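# Swap pink and yellow flowers between dryer pegs

## Task

Exchange the pink and yellow flowers so each ends up on the peg the other started on, without deforming any stem; at the end the dryer must still hang on its rail and all flowers must hang upside down, held by a clip on the stem.

## Robot and tools

Robot: two arms, left_arm and right_arm, each with a two-finger parallel gripper and a wrist camera. left_arm sits on the +y side of the table and right_arm on the -y side; these names are not image sides. Measured bases in the scene frame: left_arm (+0.010, +0.307, +0.041) m, quat_wxyz (+1.000, 0, 0, -0.011); right_arm (+0.045, -0.312, +0.038) m, quat_wxyz (+1.000, 0, 0, +0.015).

Frames: the scene frame has its origin at table-top height, halfway between the nominal bases, +x pointing out over the table, +z up. Every hand pose, velocity, target and wrist-camera pose is given in that arm's own base frame. Fixed cameras and the table use the scene frame. Gripper axes: fingers point along its +z and separate along its y. end_effector_position is the point between the finger pads, about 1 cm short of the tips.

Row layout (used by execute_actions and move): 16 plain numbers, always both arms: left x, y, z, qw, qx, qy, qz, opening, then right x, y, z, qw, qx, qy, qz, opening. x, y, z are an absolute target in metres for end_effector_position in that arm's base frame; the quaternion is an absolute orientation, w first. Opening runs from -1 (closed) to +1 (fully open, 0.094 m) and is an absolute command.

execute_actions(actions, cameras): actions is a list of actions; each action is a list of up to 15 rows, one per 1/30 s control step, and a short action repeats its final row for the rest. An action is rejected for both arms if any target lies over 0.6 m from that gripper's current position along any of its axes; a malformed action, or a first action failing this against the last reported state, rejects the whole call. Images appear only if actions is empty or cameras names them. An empty list also shows fields other results may omit.

move(target, speed, blend, opening_speed, grip_force, blocking, cameras): drives each gripper in a straight line from its Hand target to the target pose. target is one row or a list of up to 15 rows (waypoints). speed: m/s, 0.002 to 4.3, default 0.25, one value or one per waypoint; turning is capped at twice that in rad/s. blend: metres of corner rounding at intermediate waypoints, 0 means stop at each. opening_speed: change of opening per second on the -1..+1 scale, at least 0.2; use it to close gently on stems. grip_force: newtons per pad, 10 to 50, one value or one per arm; it persists, and low values close slowly. blocking=false returns after about 0.5 s while motion continues; a new move replaces it. The whole move is capped at 10 s. Paths do not avoid obstacles or the other arm; faster motion means more lag, overshoot and harder contact. Keep paths away from an arm's own base. The result adds a move: line: done, off_target, moving, held or fault, plus limits such as paced (pose clipped) or held (steps withheld).

wait(seconds 0 to 10): lets time pass with current commands. stop(): brakes a running move. zoom_image(camera, region=[x0,y0,x1,y1]) in pixels of that camera's latest image, at most 504 by 504. read_manual(section="licences") returns only licence text. finished_scene(scene) ends the current scene, passing its number; it cannot be undone, so call it only once the flowers are swapped and everything is settled.

Cameras: cam_head_left, cam_head_right, cam_high, cam_low, cam_left_wrist, cam_right_wrist, all 672x504. Calibration is approximate; wrist images may lag while moving.

Reading results: each arm reports end_effector_position, end_effector_quat_wxyz, a Hand target (where it is being driven next), Joint positions (last value is the measured finger gap in metres), Joint torques, Joint velocities (may say within noise), grip_measured (opening on the -1..+1 scale, reads slightly wide when empty) and grip_effort_nm (motor effort, negative closing; not a pad force). Tool commands shows current gripper commands. Resting a few centimetres off the commanded pose is normal friction, not proof of contact.

Control habits: the controller limits each step's orientation change to 40 degrees from the measured one, so big turns take several actions; resend the same quaternion to hold orientation. To keep an arm still, resend its last reported pose and opening every call; a 0 opening is a real command. To release, command an opening clearly above grip_measured.

Avoid: the two arms or grippers touching or squeezing each other; slamming into the dryer, rail or table; dropping or flinging flowers; anything leaving the table; pressing far past contact; squeezing stems hard enough to bend them; holding stretched or loaded poses for long (MOTOR HOT warns; OVER-TEMPERATURE FAULT makes that arm go limp for 30 s or more). Objects may occasionally be nudged by outside disturbances.

Each tool is called after "Request:" as a command line: name --argument value for each argument, lists and objects as JSON in quotes; but a table of rows of numbers goes row by row, as --pt "numbers of a row", without its own name.

## Session

Request:
execute_actions --actions '[]'

Scene clock: 0.00 s.
left_arm: end_effector_position=(+0.3950, +0.1380, +0.1075) grip_measured=+1.000 grip_effort_nm=n/a end_effector_quat_wxyz=(+0.420, -0.340, +0.717, +0.439) | right_arm: end_effector_position=(+0.1969, +0.0519, +0.2336) grip_measured=+1.000 grip_effort_nm=n/a end_effector_quat_wxyz=(-0.091, +0.758, -0.645, -0.006)
Joint positions: left_arm=[-0.061 1.502 0.571 0.122 -1.203 -0.41 0.094] | right_arm=[0.15 0.749 0.853 -1.546 -0.129 -1.573 0.094]
Joint velocities: within noise
Joint torques (N m): no reading
Heat: left arm: hottest elbow 32 °C; right arm: hottest waist 31 °C.
Hand target: left_arm +0.4033, +0.1375, +0.1146; +0.429, -0.345, +0.713, +0.435 | right_arm +0.2014, +0.0526, +0.2424; -0.099, +0.758, -0.644, +0.001
Tool commands: left_gripper/opening=+1.0 right_gripper/opening=+1.0

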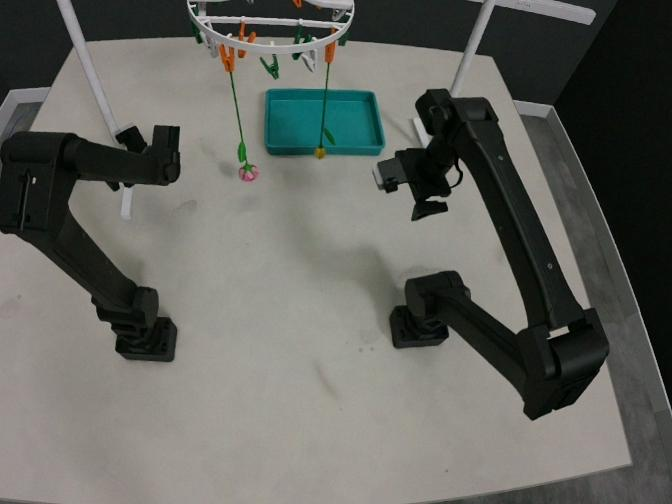

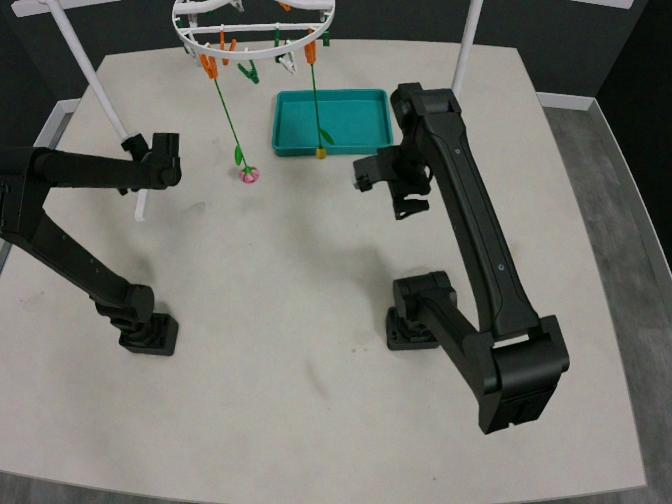

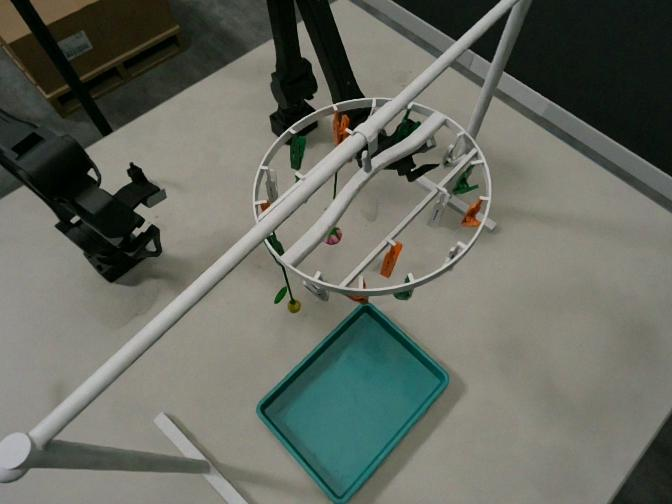

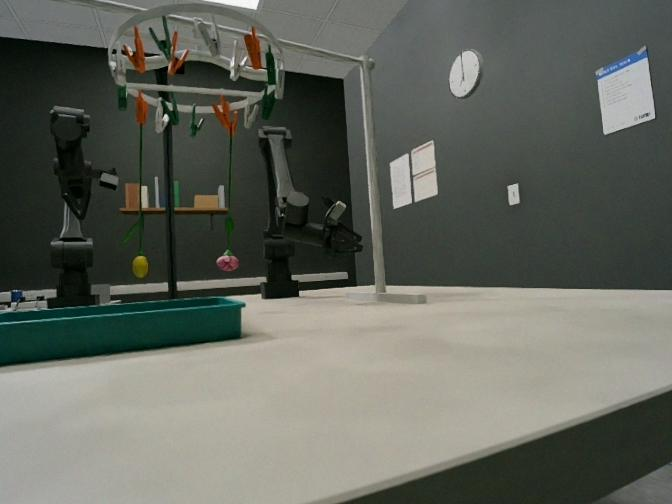

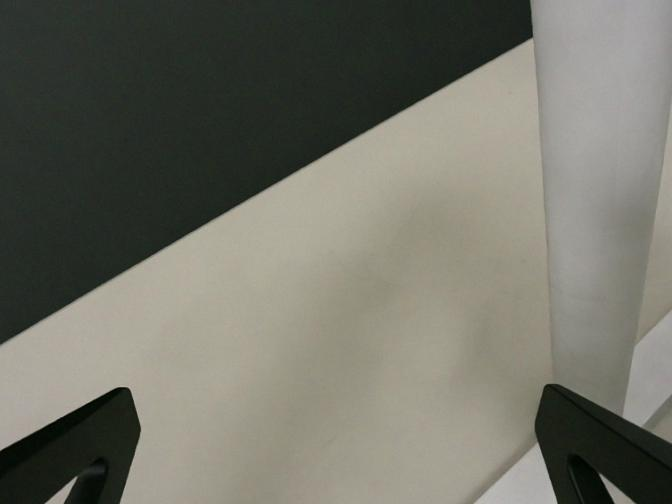

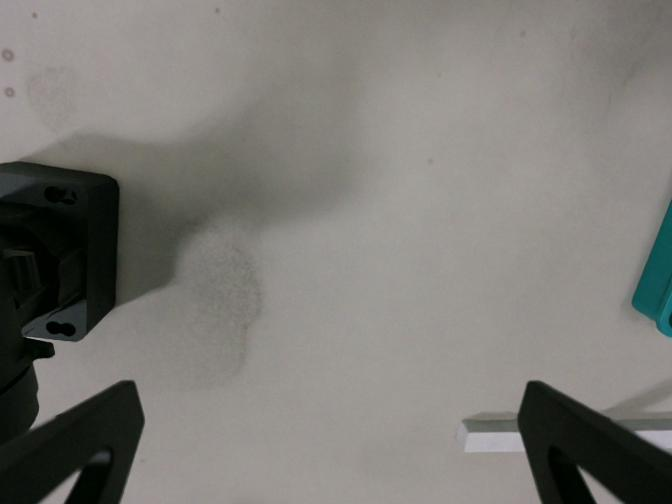

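Request:
zoom_image --camera "cam_high" --region '[230, 80, 510, 330]'

Request:
zoom_image --camera "cam_low" --region '[90, 0, 300, 150]'

Request:
zoom_image --camera "cam_low" --region '[90, 80, 290, 290]'

Request:
zoom_image --camera "cam_head_left" --region '[170, 0, 400, 190]'

Request:
zoom_image --camera "cam_head_right" --region '[150, 0, 380, 190]'

Scaled by 1.800 from the camera's 672x504 image, which has a finer 960x720 frame.

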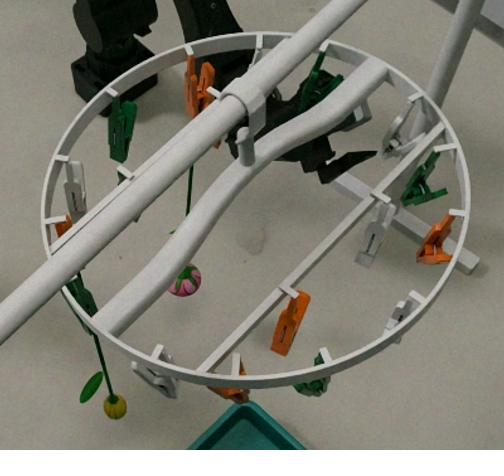

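Scaled by 2.400 from the camera's 672x504 image, which has a finer 960x720 frame.

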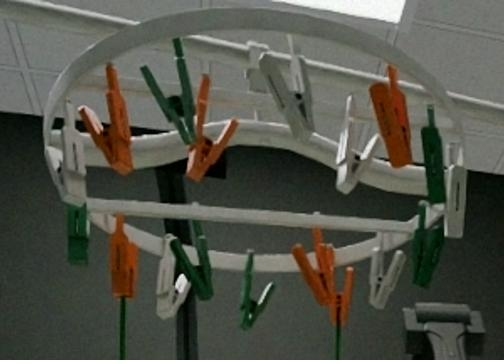

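Scaled by 2.400 from the camera's 672x504 image, which has a finer 960x720 frame.

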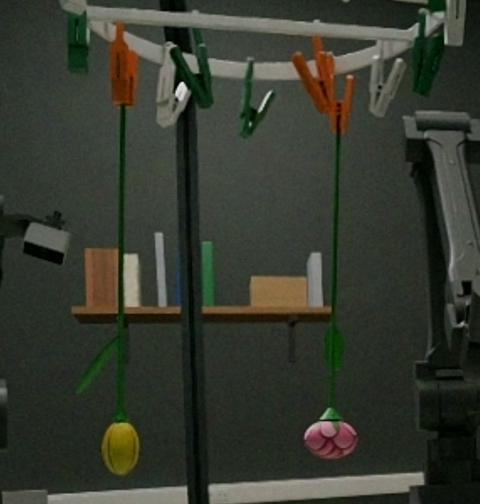

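Scaled by 2.191 from the camera's 672x504 image, which has a finer 960x720 frame.

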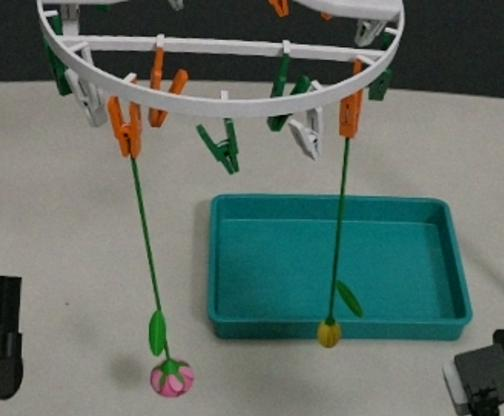

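Scaled by 2.191 from the camera's 672x504 image, which has a finer 960x720 frame.

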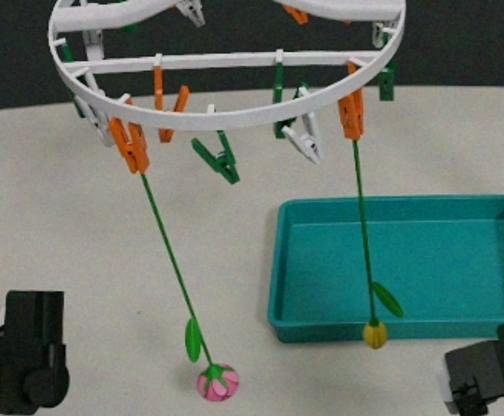

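Request:
zoom_image --camera "cam_head_left" --region '[190, 0, 290, 80]'

Request:
zoom_image --camera "cam_head_right" --region '[170, 0, 270, 90]'

Request:
zoom_image --camera "cam_head_right" --region '[260, 0, 360, 80]'

Request:
zoom_image --camera "cam_low" --region '[100, 70, 200, 150]'

Request:
zoom_image --camera "cam_low" --region '[180, 70, 280, 150]'

Request:
zoom_image --camera "cam_high" --region '[240, 90, 380, 230]'

Scaled by 5.040 from the camera's 672x504 image, which has a finer 960x720 frame.

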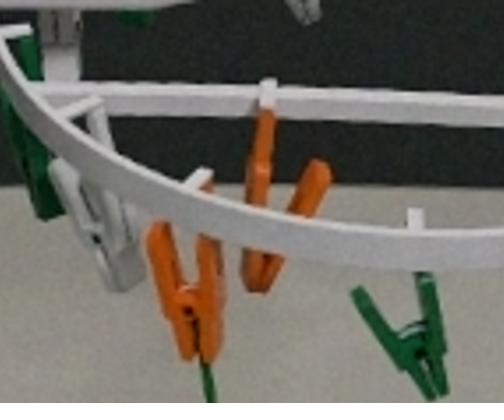

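Scaled by 5.040 from the camera's 672x504 image, which has a finer 960x720 frame.

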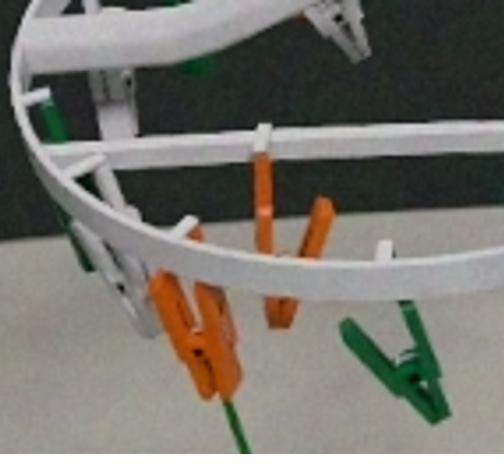

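Scaled by 5.040 from the camera's 672x504 image, which has a finer 960x720 frame.

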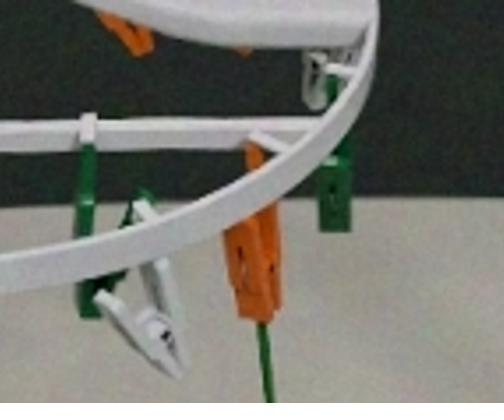

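Scaled by 5.040 from the camera's 672x504 image, which has a finer 960x720 frame.

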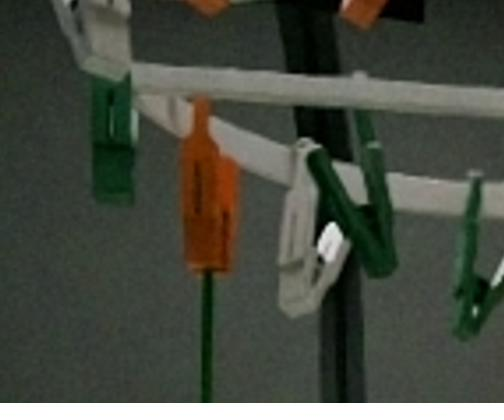

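Scaled by 5.040 from the camera's 672x504 image, which has a finer 960x720 frame.

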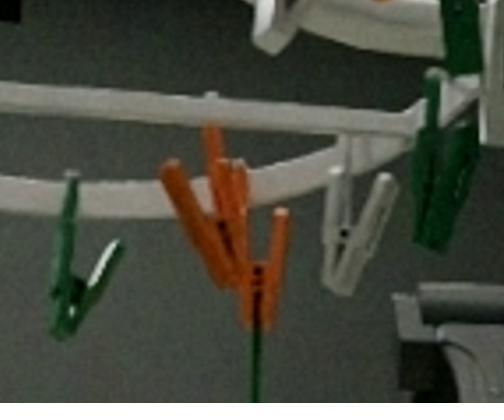

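Scaled by 3.600 from the camera's 672x504 image, which has a finer 960x720 frame.

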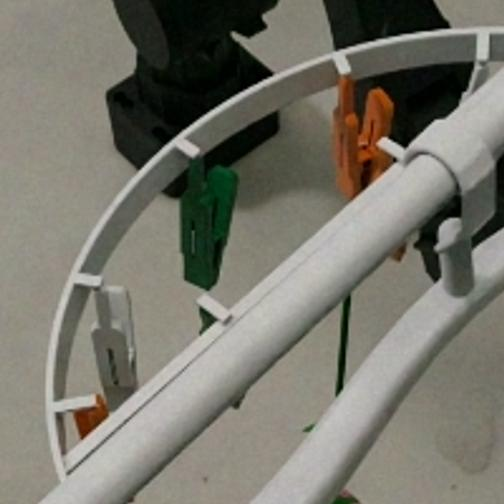

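Request:
move --target '[0.324, -0.170, 0.359, 0.83215, 0.08748, 0.53013, -0.13731, 1.0, 0.291, 0.1935, 0.362, 0.83269, -0.08535, 0.53048, 0.13398, 1.0]' --speed 0.3 --cameras '["all"]'

Scene clock: 169.73 s.
left_arm: end_effector_position=(+0.3196, -0.1621, +0.3309) grip_measured=+1.000 grip_effort_nm=-0.03 end_effector_quat_wxyz=(+0.818, +0.094, +0.553, -0.126) | right_arm: end_effector_position=(+0.2933, +0.1914, +0.3695) grip_measured=+1.000 grip_effort_nm=0.00 end_effector_quat_wxyz=(+0.834, -0.077, +0.528, +0.138)
Joint positions: left_arm=[-0.587 0.835 0.226 1.001 -0.247 0.117 0.094] | right_arm=[0.787 0.796 0.279 1.008 0.428 -0.2 0.094]
Joint torques (N m): left_arm=[1.85 -0.62 11.03 2.62 0.2 0.04] | right_arm=[1.32 0.56 7.13 2.19 -0.05 -0.11]
Heat: left arm: hottest elbow 39 °C; right arm: hottest elbow 40 °C.
Hand target: left_arm +0.3227, -0.1691, +0.3586; +0.832, +0.087, +0.530, -0.137 | right_arm +0.2910, +0.1934, +0.3621; +0.833, -0.085, +0.531, +0.134
Off the commanded pose: left_arm 0.030 m, 3 deg | right_arm 0.008 m, 1 deg.
move: off_target (left_arm)
camera_calibration:
cam_left_wrist: T_world_to_cam=[[-0.299931, -0.95361, -0.025867, -0.0502045], [-0.0445121, 0.0410755, -0.998164, 0.388948], [0.952922, -0.298229, -0.054767, -0.242367], [0, 0, 0, 1]] pos_world=[0.233212, -0.136133, 0.373662]
cam_right_wrist: T_world_to_cam=[[0.313894, -0.949436, -0.00642518, 0.0909425], [0.0126893, 0.0109616, -0.999859, 0.403942], [0.949373, 0.313768, 0.0154885, -0.255466], [0, 0, 0, 1]] pos_world=[0.20886, 0.162073, 0.408426]

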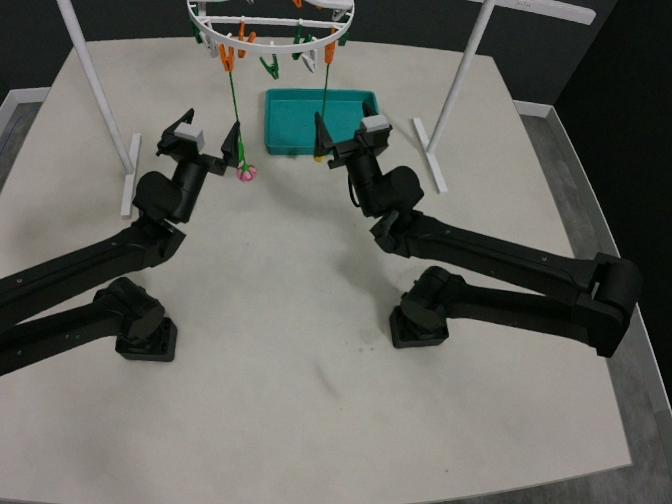

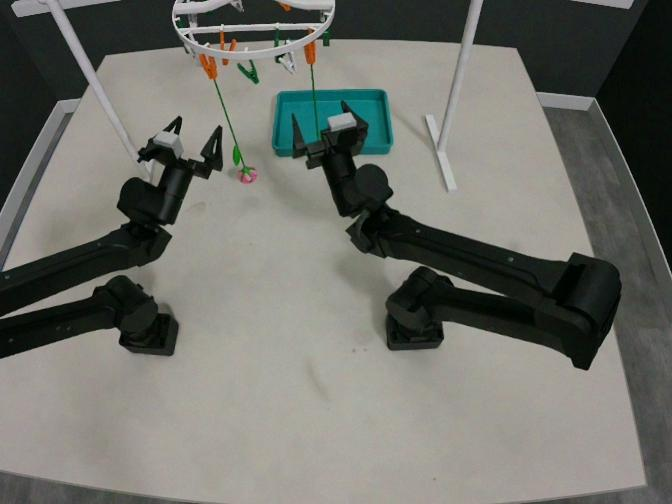

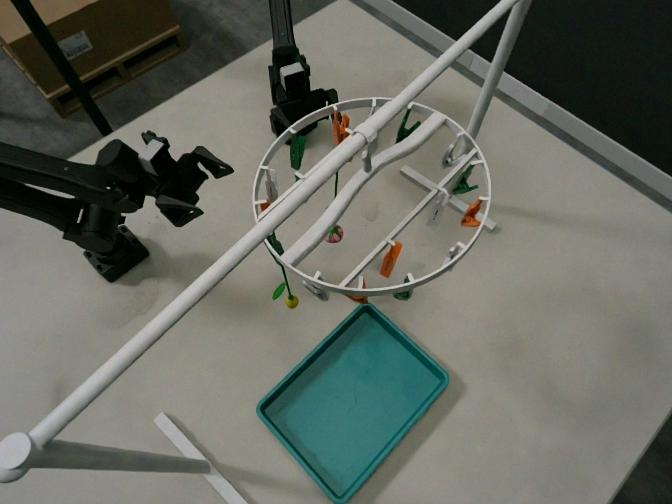

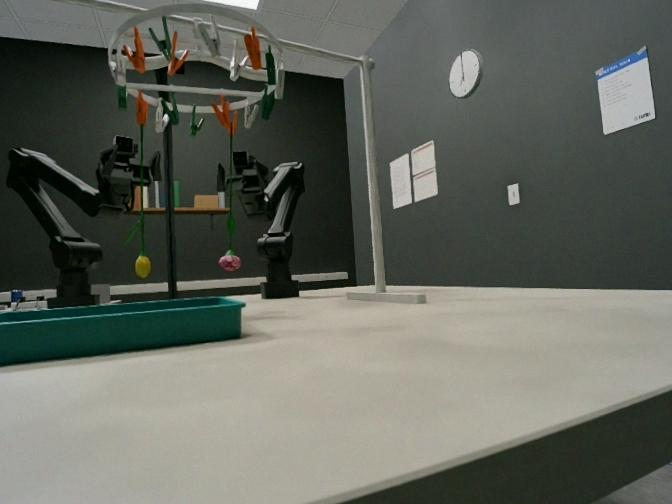

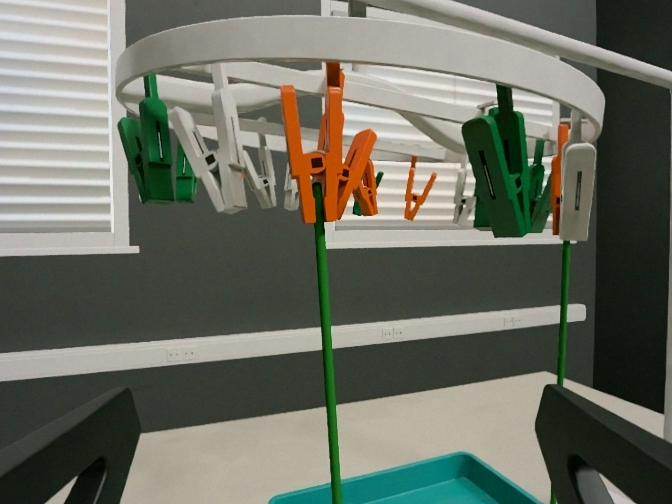

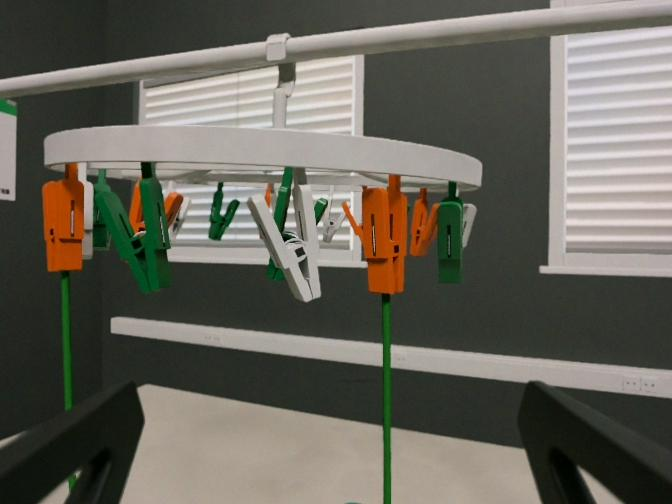

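Request:
zoom_image --camera "cam_left_wrist" --region '[250, 40, 430, 240]'

Request:
zoom_image --camera "cam_right_wrist" --region '[320, 150, 500, 310]'

Request:
zoom_image --camera "cam_right_wrist" --region '[20, 120, 220, 300]'

Request:
zoom_image --camera "cam_left_wrist" --region '[440, 60, 620, 260]'

Scaled by 2.520 from the camera's 672x504 image, which has a finer 960x720 frame.

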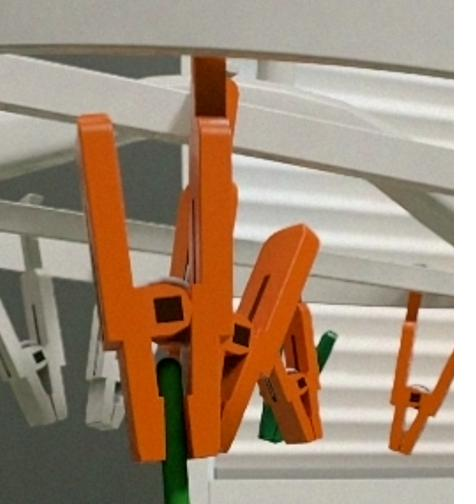

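Scaled by 2.800 from the camera's 672x504 image, which has a finer 960x720 frame.

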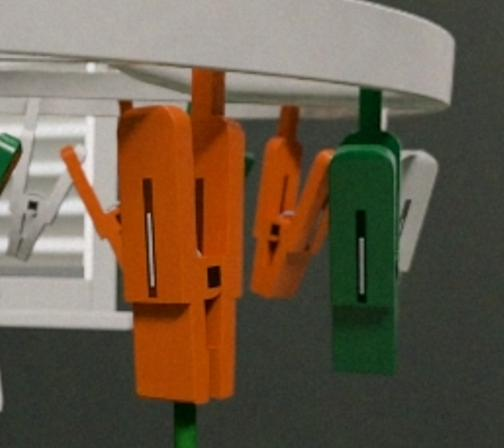

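Scaled by 2.520 from the camera's 672x504 image, which has a finer 960x720 frame.

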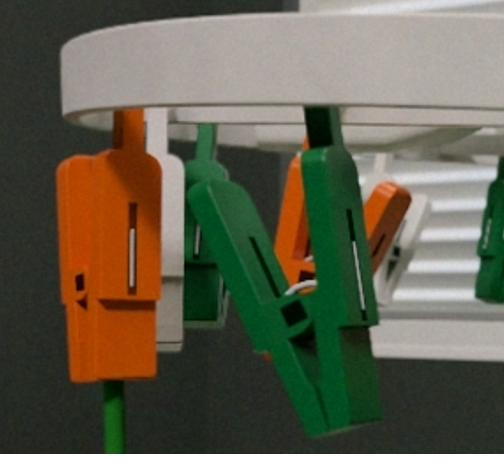

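Scaled by 2.520 from the camera's 672x504 image, which has a finer 960x720 frame.

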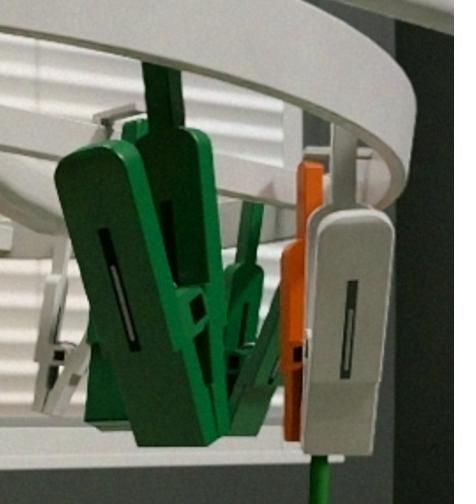

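Request:
move --target '[0.3817, -0.1748, 0.430, 0.83676, 0.07107, 0.53306, -0.11156, 0.4, 0.3555, 0.336, 0.235, 0.6124, -0.3536, 0.6124, 0.3536, 0.6]' --speed 0.25 --cameras '["cam_left_wrist", "cam_right_wrist", "cam_head_left", "cam_low"]'

Scene clock: 324.40 s.
left_arm: end_effector_position=(+0.3721, -0.1738, +0.4041) grip_measured=+0.402 grip_effort_nm=-0.12 end_effector_quat_wxyz=(+0.827, +0.080, +0.546, -0.109) | right_arm: end_effector_position=(+0.3399, +0.3300, +0.2198) grip_measured=+0.602 grip_effort_nm=-0.08 end_effector_quat_wxyz=(+0.605, -0.362, +0.617, +0.350)
Joint positions: left_arm=[-0.536 0.904 0.461 0.858 -0.238 0.117 0.066] | right_arm=[0.614 1.298 0.445 0.826 -0.44 -0.017 0.075]
Joint torques (N m): left_arm=[3.31 -2.14 12.11 1.39 0.2 0] | right_arm=[-0.21 -6.24 10.1 1.72 -0.11 0.19]
Heat: left arm: hottest elbow 57 °C; right arm: hottest elbow 35 °C.
Hand target: left_arm +0.3801, -0.1741, +0.4296; +0.836, +0.071, +0.532, -0.111 | right_arm +0.3546, +0.3352, +0.2353; +0.613, -0.354, +0.612, +0.354
Off the commanded pose: left_arm 0.028 m, 2 deg | right_arm 0.023 m, 1 deg.
move: off_target (left_arm, right_arm)
camera_calibration:
cam_left_wrist: T_world_to_cam=[[-0.258108, -0.965844, -0.0229458, -0.0626865], [-0.0248964, 0.0303922, -0.999228, 0.456146], [0.965795, -0.257337, -0.0318905, -0.298891], [0, 0, 0, 1]] pos_world=[0.283844, -0.151325, 0.444824]
cam_right_wrist: T_world_to_cam=[[0.872738, -0.487981, 0.0142484, -0.139783], [-0.20194, -0.387427, -0.899511, 0.434493], [0.444465, 0.78216, -0.436665, -0.2244], [0, 0, 0, 1]] pos_world=[0.309473, 0.27564, 0.294835]
Images, in order (width x height): cam_head_left 672x504, cam_low 672x504, cam_left_wrist 672x504, cam_right_wrist 672x504.

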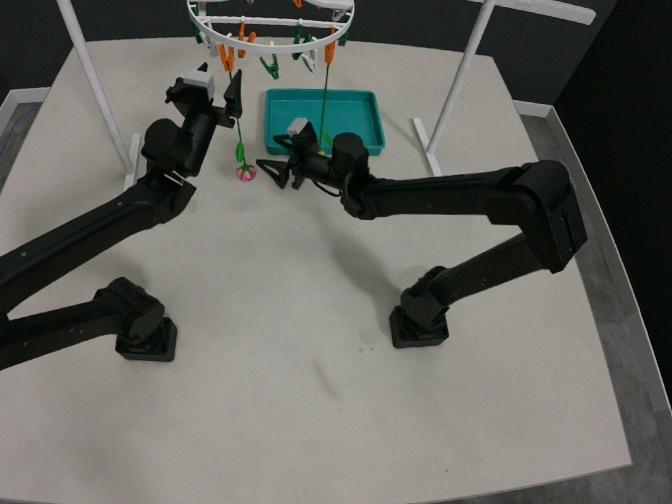

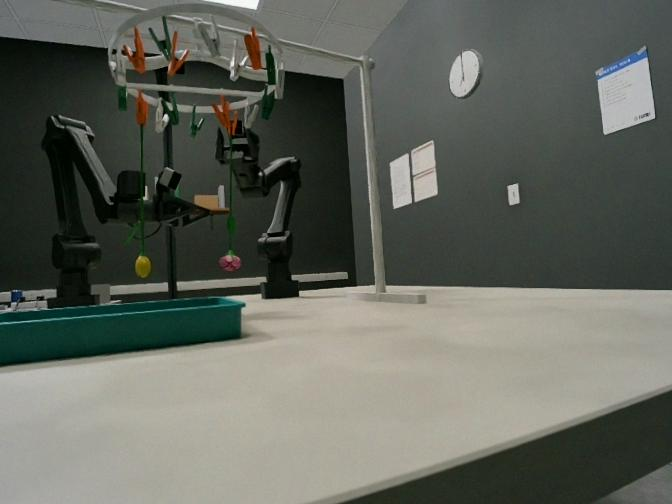

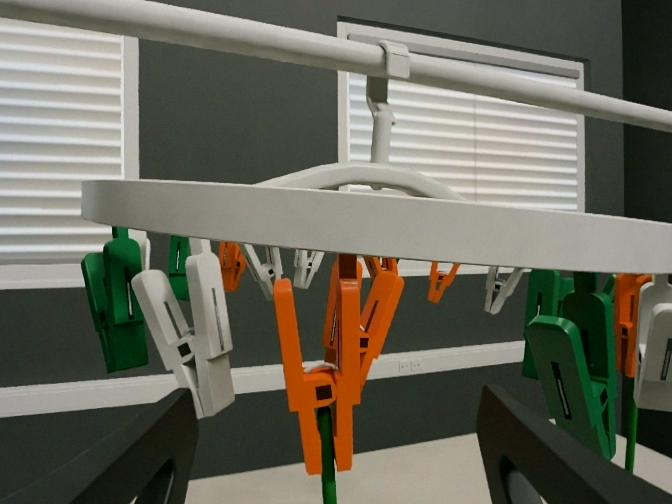

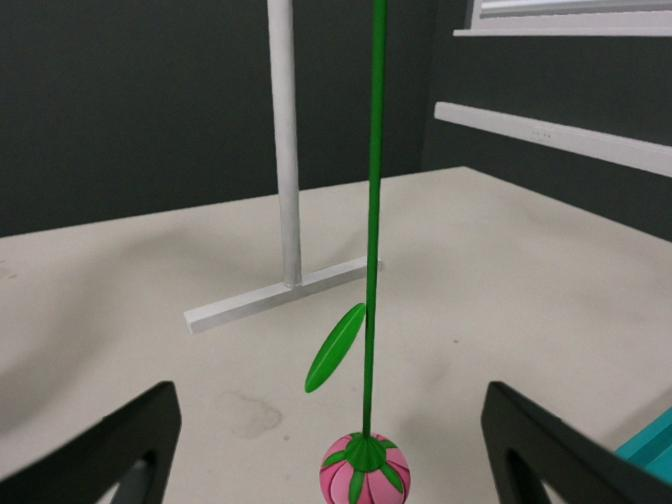

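Request:
zoom_image --camera "cam_left_wrist" --region '[230, 230, 450, 504]'

Scaled by 1.839 from the camera's 672x504 image, which has a finer 960x720 frame.

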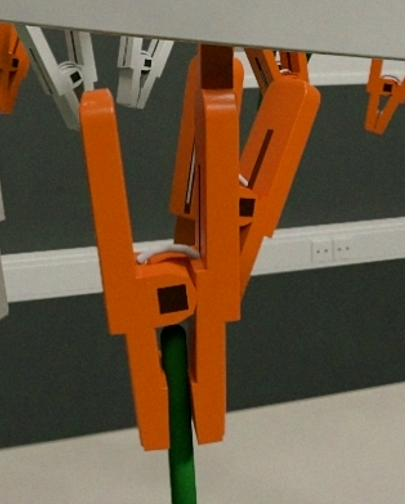

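Request:
move --target '[0.401, -0.175, 0.443, 0.83676, 0.07107, 0.53306, -0.11156, 0.4, 0.3838, 0.3605, 0.2352, 0.6124, -0.3536, 0.6124, 0.3536, 0.6]' --speed 0.1 --cameras '["cam_left_wrist", "cam_right_wrist"]'

Scene clock: 370.97 s.
left_arm: end_effector_position=(+0.3913, -0.1742, +0.4166) grip_measured=+0.402 grip_effort_nm=-0.12 end_effector_quat_wxyz=(+0.827, +0.081, +0.546, -0.107) | right_arm: end_effector_position=(+0.3709, +0.3506, +0.2207) grip_measured=+0.602 grip_effort_nm=-0.08 end_effector_quat_wxyz=(+0.605, -0.360, +0.619, +0.348)
Joint positions: left_arm=[-0.502 0.945 0.518 0.838 -0.208 0.109 0.066] | right_arm=[0.614 1.394 0.541 0.826 -0.433 -0.017 0.075]
Joint torques (N m): left_arm=[3.25 -3.02 12.23 1.43 0.19 -0.08] | right_arm=[0.67 -8.06 10.13 1.87 0.07 0.18]
Heat: left arm: hottest elbow 63 °C; right arm: hottest elbow 36 °C.
Hand target: left_arm +0.3994, -0.1743, +0.4423; +0.836, +0.071, +0.533, -0.111 | right_arm +0.3829, +0.3597, +0.2353; +0.612, -0.354, +0.612, +0.354
Off the commanded pose: left_arm 0.028 m, 2 deg | right_arm 0.022 m, 1 deg.
move: off_target (left_arm, right_arm)
camera_calibration:
cam_left_wrist: T_world_to_cam=[[-0.255108, -0.966507, -0.0280022, -0.0569416], [-0.0243515, 0.0353734, -0.999077, 0.469657], [0.966606, -0.254191, -0.0325599, -0.316608], [0, 0, 0, 1]] pos_world=[0.302946, -0.152127, 0.45732]
cam_right_wrist: T_world_to_cam=[[0.869385, -0.493946, 0.0136639, -0.153402], [-0.205839, -0.387156, -0.898744, 0.450813], [0.449221, 0.778542, -0.438261, -0.254023], [0, 0, 0, 1]] pos_world=[0.340273, 0.29653, 0.295933]
Images, in order (width x height): cam_left_wrist 672x504, cam_right_wrist 672x504.

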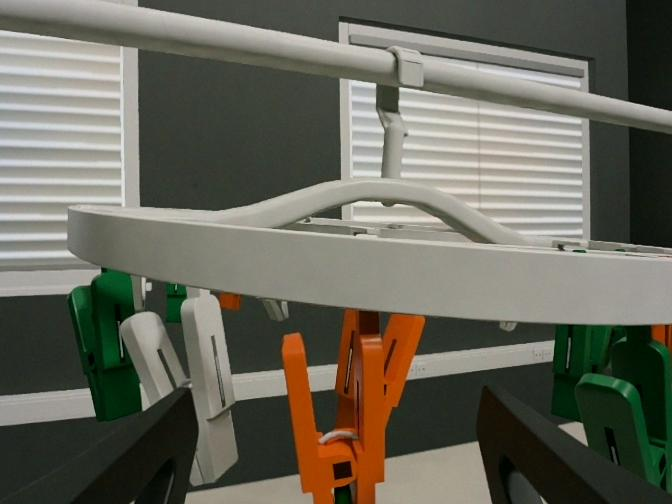

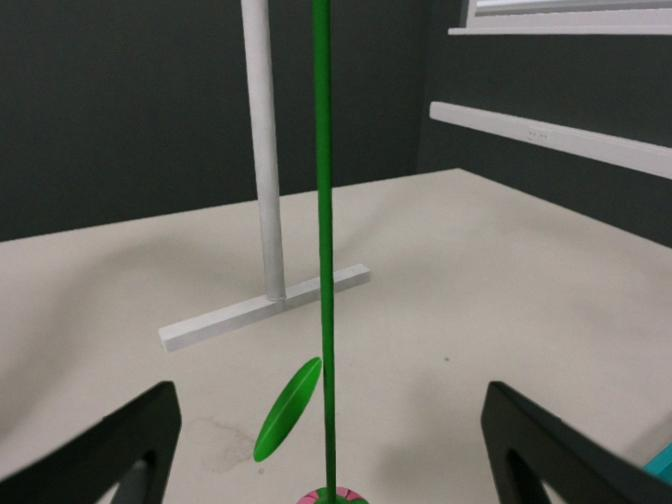

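Request:
move --target '[0.4161, -0.1788, 0.4500, 0.83676, 0.07107, 0.53306, -0.11156, 0.4, 0.4009, 0.3959, 0.2497, 0.6124, -0.3536, 0.6124, 0.3536, 0.6]' --speed 0.08 --cameras '["cam_left_wrist", "cam_right_wrist"]'

Scene clock: 393.20 s.
left_arm: end_effector_position=(+0.4060, -0.1784, +0.4239) grip_measured=+0.402 grip_effort_nm=-0.12 end_effector_quat_wxyz=(+0.827, +0.081, +0.546, -0.107) | right_arm: end_effector_position=(+0.3913, +0.3824, +0.2361) grip_measured=+0.602 grip_effort_nm=-0.07 end_effector_quat_wxyz=(+0.608, -0.358, +0.619, +0.345)
Joint positions: left_arm=[-0.49 0.986 0.562 0.835 -0.196 0.103 0.066] | right_arm=[0.655 1.443 0.646 0.773 -0.385 -0.016 0.075]
Joint torques (N m): left_arm=[3.31 -3.14 12.26 1.42 0.18 -0.08] | right_arm=[1.26 -9.58 10.56 1.7 0.06 0.19]
Heat: left arm: hottest elbow 60 °C; right arm: hottest elbow 37 °C.
Hand target: left_arm +0.4144, -0.1781, +0.4494; +0.836, +0.071, +0.532, -0.111 | right_arm +0.4000, +0.3951, +0.2499; +0.612, -0.354, +0.612, +0.354
Off the commanded pose: left_arm 0.028 m, 2 deg | right_arm 0.021 m, 1 deg.
move: off_target (left_arm, right_arm)
camera_calibration:
cam_left_wrist: T_world_to_cam=[[-0.255696, -0.96638, -0.0270219, -0.0571983], [-0.0242966, 0.0343659, -0.999114, 0.477296], [0.966452, -0.254813, -0.032267, -0.331806], [0, 0, 0, 1]] pos_world=[0.317646, -0.156226, 0.464621]
cam_right_wrist: T_world_to_cam=[[0.865541, -0.500577, 0.0161725, -0.152203], [-0.205156, -0.38382, -0.900329, 0.479942], [0.456891, 0.775954, -0.434909, -0.284034], [0, 0, 0, 1]] pos_world=[0.359973, 0.32842, 0.311039]
Images, in order (width x height): cam_left_wrist 672x504, cam_right_wrist 672x504.

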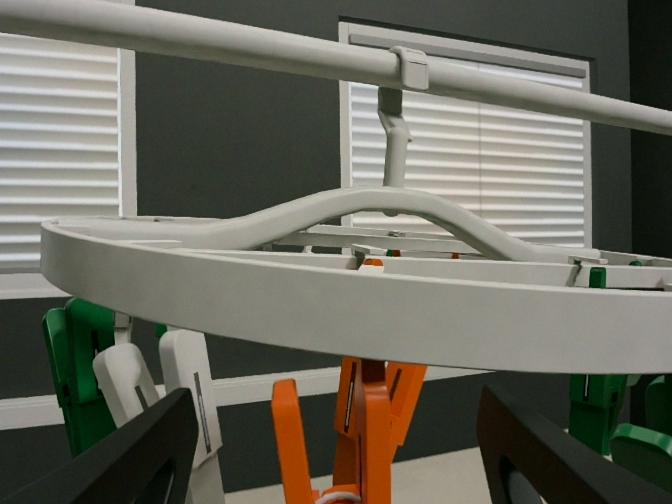

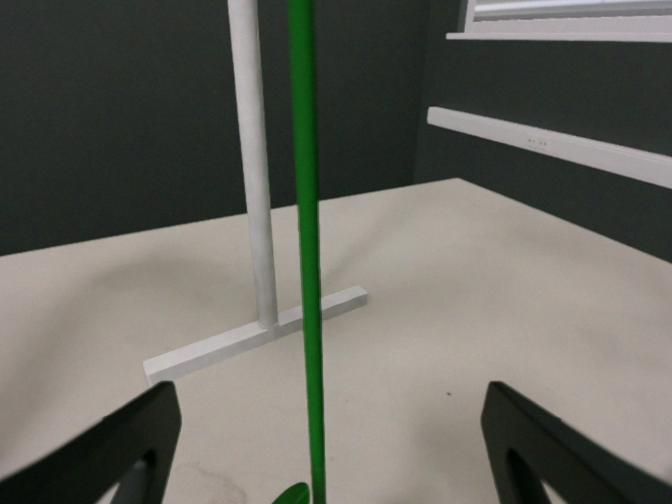

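Request:
move --pt "0.4161 -0.1788 0.4500 0.83676 0.07107 0.53306 -0.11156 0.4 0.3989 0.4025 0.2497 0.6124 -0.3536 0.6124 0.3536 0.6" --pt "0.4161 -0.1788 0.4500 0.83676 0.07107 0.53306 -0.11156 0.4 0.3989 0.4025 0.2497 0.6124 -0.3536 0.6124 0.3536 -0.96" --speed 0.06 --grip_force '[50, 18]' --opening_speed 0.6 --cameras '["cam_left_wrist", "cam_right_wrist", "cam_low"]'

Scene clock: 412.33 s.
left_arm: end_effector_position=(+0.4060, -0.1784, +0.4241) grip_measured=+0.402 grip_effort_nm=-0.12 end_effector_quat_wxyz=(+0.827, +0.081, +0.546, -0.107) | right_arm: end_effector_position=(+0.3897, +0.3887, +0.2363) grip_measured=-0.917 grip_effort_nm=-0.42 end_effector_quat_wxyz=(+0.609, -0.358, +0.619, +0.345)
Joint positions: left_arm=[-0.49 0.986 0.562 0.835 -0.196 0.103 0.066] | right_arm=[0.671 1.449 0.653 0.773 -0.369 -0.016 0.004]
Joint torques (N m): left_arm=[3.31 -3.14 12.26 1.4 0.19 -0.07] | right_arm=[1.26 -9.52 10.59 1.65 0.06 0.19]
Heat: left arm: hottest elbow 64 °C; right arm: hottest elbow 39 °C.
Hand target: left_arm +0.4144, -0.1781, +0.4496; +0.836, +0.071, +0.532, -0.111 | right_arm +0.3980, +0.4017, +0.2498; +0.612, -0.354, +0.612, +0.354
Off the commanded pose: left_arm 0.028 m, 2 deg | right_arm 0.021 m, 1 deg.
grip_force (N): 50, 18
move: off_target (left_arm, right_arm); target 2's new opening was sent with right_arm's hand 0.021 m and 1 deg from that target
camera_calibration:
cam_left_wrist: T_world_to_cam=[[-0.255779, -0.966361, -0.0269036, -0.0572182], [-0.024034, 0.0341772, -0.999127, 0.477388], [0.966436, -0.25491, -0.0319673, -0.331949], [0, 0, 0, 1]] pos_world=[0.317646, -0.156226, 0.46482]
cam_right_wrist: T_world_to_cam=[[0.865324, -0.500931, 0.0168367, -0.147591], [-0.204543, -0.383603, -0.900561, 0.481972], [0.457577, 0.775833, -0.434403, -0.288421], [0, 0, 0, 1]] pos_world=[0.358273, 0.334719, 0.31124]
Images, in order (width x height): cam_low 672x504, cam_left_wrist 672x504, cam_right_wrist 672x504.

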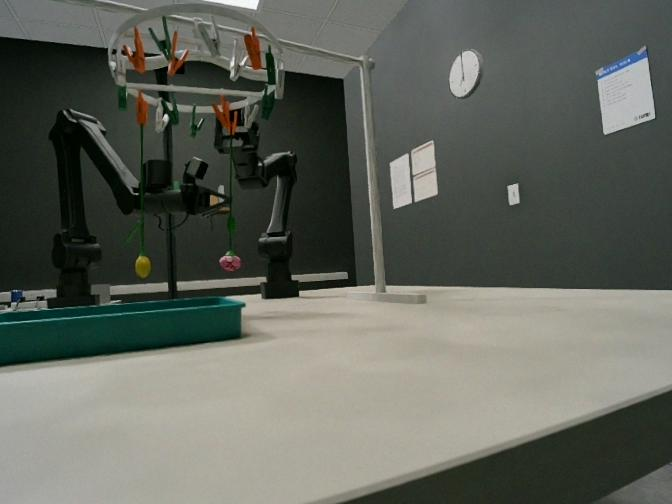

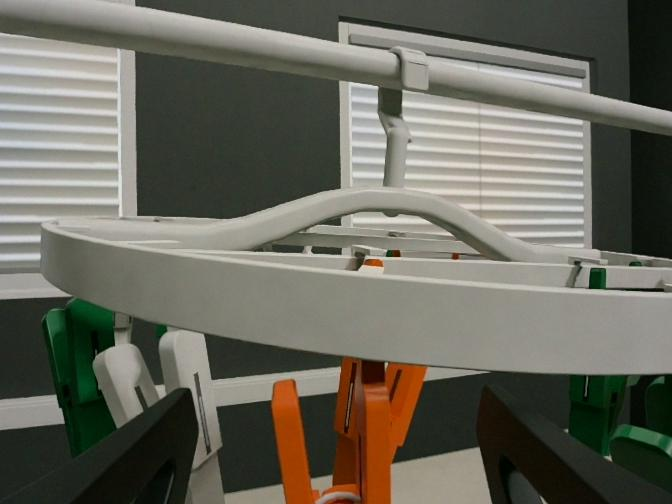

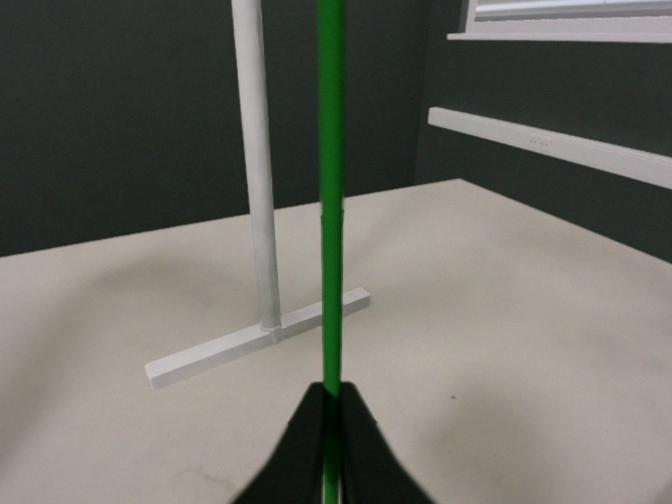

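Request:
move --target '[0.4161, -0.1788, 0.4500, 0.83676, 0.07107, 0.53306, -0.11156, -0.6, 0.3989, 0.4025, 0.2497, 0.6124, -0.3536, 0.6124, 0.3536, -0.96]' --speed 0.06 --opening_speed 0.4 --cameras '["cam_left_wrist", "cam_right_wrist", "cam_head_left", "cam_low"]'

Request:
zoom_image --camera "cam_low" --region '[190, 70, 290, 170]'

Request:
zoom_image --camera "cam_head_left" --region '[180, 0, 280, 100]'

Scene clock: 418.30 s.
left_arm: end_effector_position=(+0.4062, -0.1784, +0.4248) grip_measured=-0.598 grip_effort_nm=-0.64 end_effector_quat_wxyz=(+0.827, +0.081, +0.545, -0.108) | right_arm: end_effector_position=(+0.3898, +0.3887, +0.2359) grip_measured=-0.918 grip_effort_nm=-0.44 end_effector_quat_wxyz=(+0.608, -0.358, +0.619, +0.345)
Joint positions: left_arm=[-0.489 0.987 0.564 0.835 -0.196 0.102 0.019] | right_arm=[0.671 1.45 0.653 0.773 -0.369 -0.016 0.004]
Joint velocities: left_arm=[0.005 0.015 -0.012 -0.007 0.007 0.037 -0.004] | right_arm=[within noise]
Joint torques (N m): left_arm=[3.37 -3.19 12.14 1.44 0.16 -0.06] | right_arm=[1.38 -9.76 10.61 1.66 0.06 0.2]
Heat: left arm: hottest elbow 64 °C; right arm: hottest elbow 39 °C.
Hand target: left_arm +0.4145, -0.1782, +0.4495; +0.836, +0.071, +0.532, -0.111 | right_arm +0.3980, +0.4017, +0.2498; +0.612, -0.354, +0.612, +0.354
Off the commanded pose: left_arm 0.027 m, 2 deg | right_arm 0.022 m, 1 deg.
grip_force (N): 50, 18
move: off_target (left_arm, right_arm)
camera_calibration:
cam_left_wrist: T_world_to_cam=[[-0.256325, -0.966233, -0.0262754, -0.0572752], [-0.0230181, 0.0332776, -0.999181, 0.47755], [0.966317, -0.25551, -0.0307707, -0.33264], [0, 0, 0, 1]] pos_world=[0.317747, -0.156226, 0.465419]
cam_right_wrist: T_world_to_cam=[[0.865354, -0.500887, 0.0165583, -0.14756], [-0.205049, -0.384013, -0.900272, 0.481899], [0.457293, 0.775658, -0.435014, -0.288368], [0, 0, 0, 1]] pos_world=[0.358373, 0.334819, 0.310839]
Images, in order (width x height): cam_head_left 672x504, cam_low 672x504, cam_left_wrist 672x504, cam_right_wrist 672x504.

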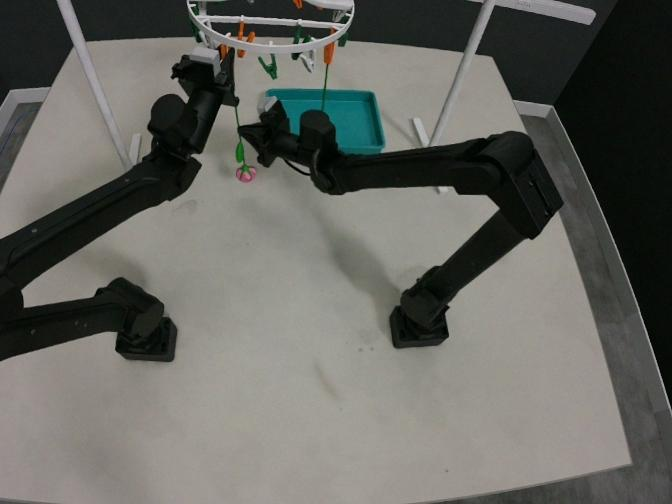

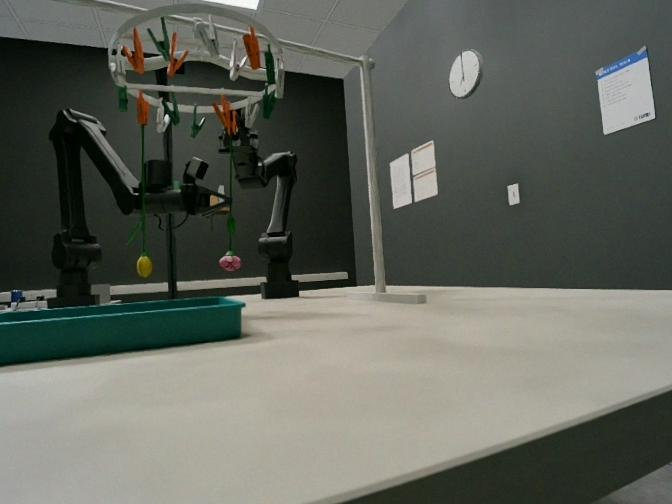

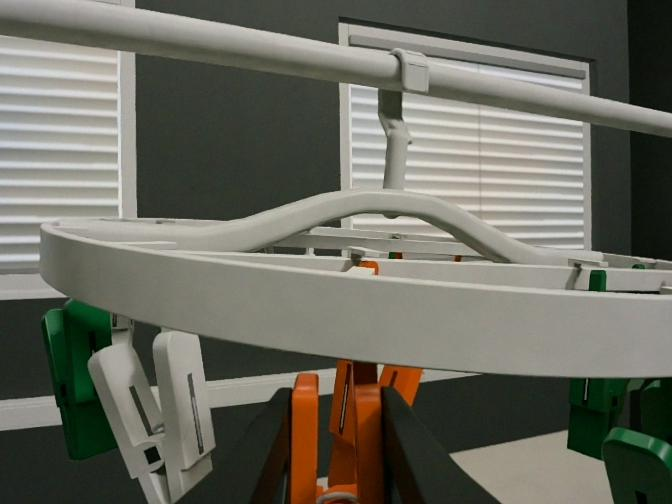

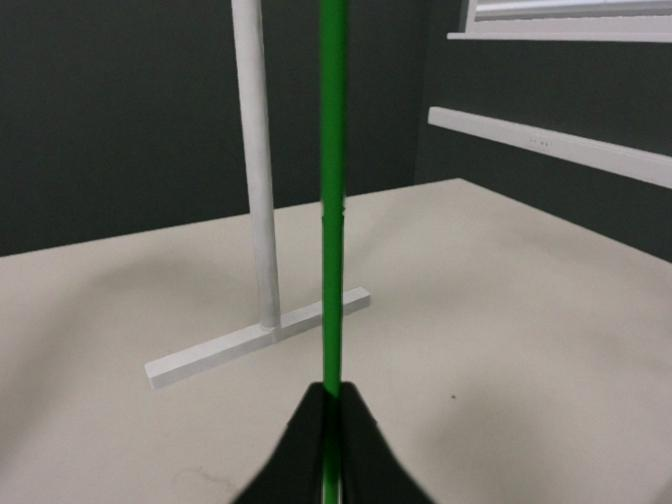

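Scaled by 5.040 from the camera's 672x504 image, which has a finer 960x720 frame.

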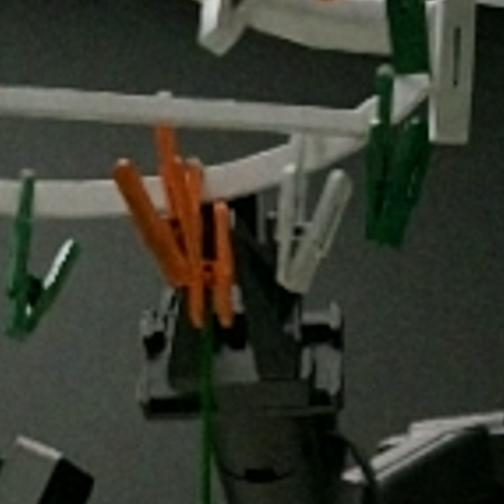

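Scaled by 5.040 from the camera's 672x504 image, which has a finer 960x720 frame.

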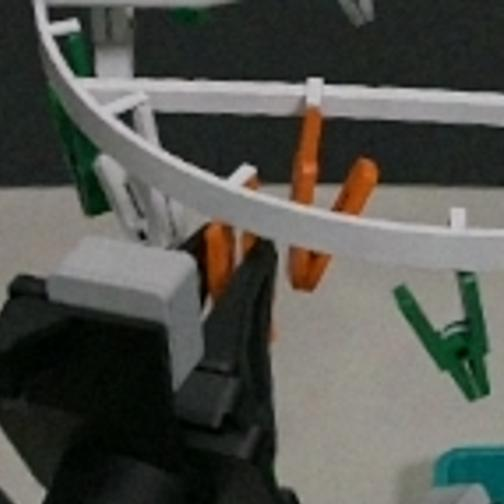

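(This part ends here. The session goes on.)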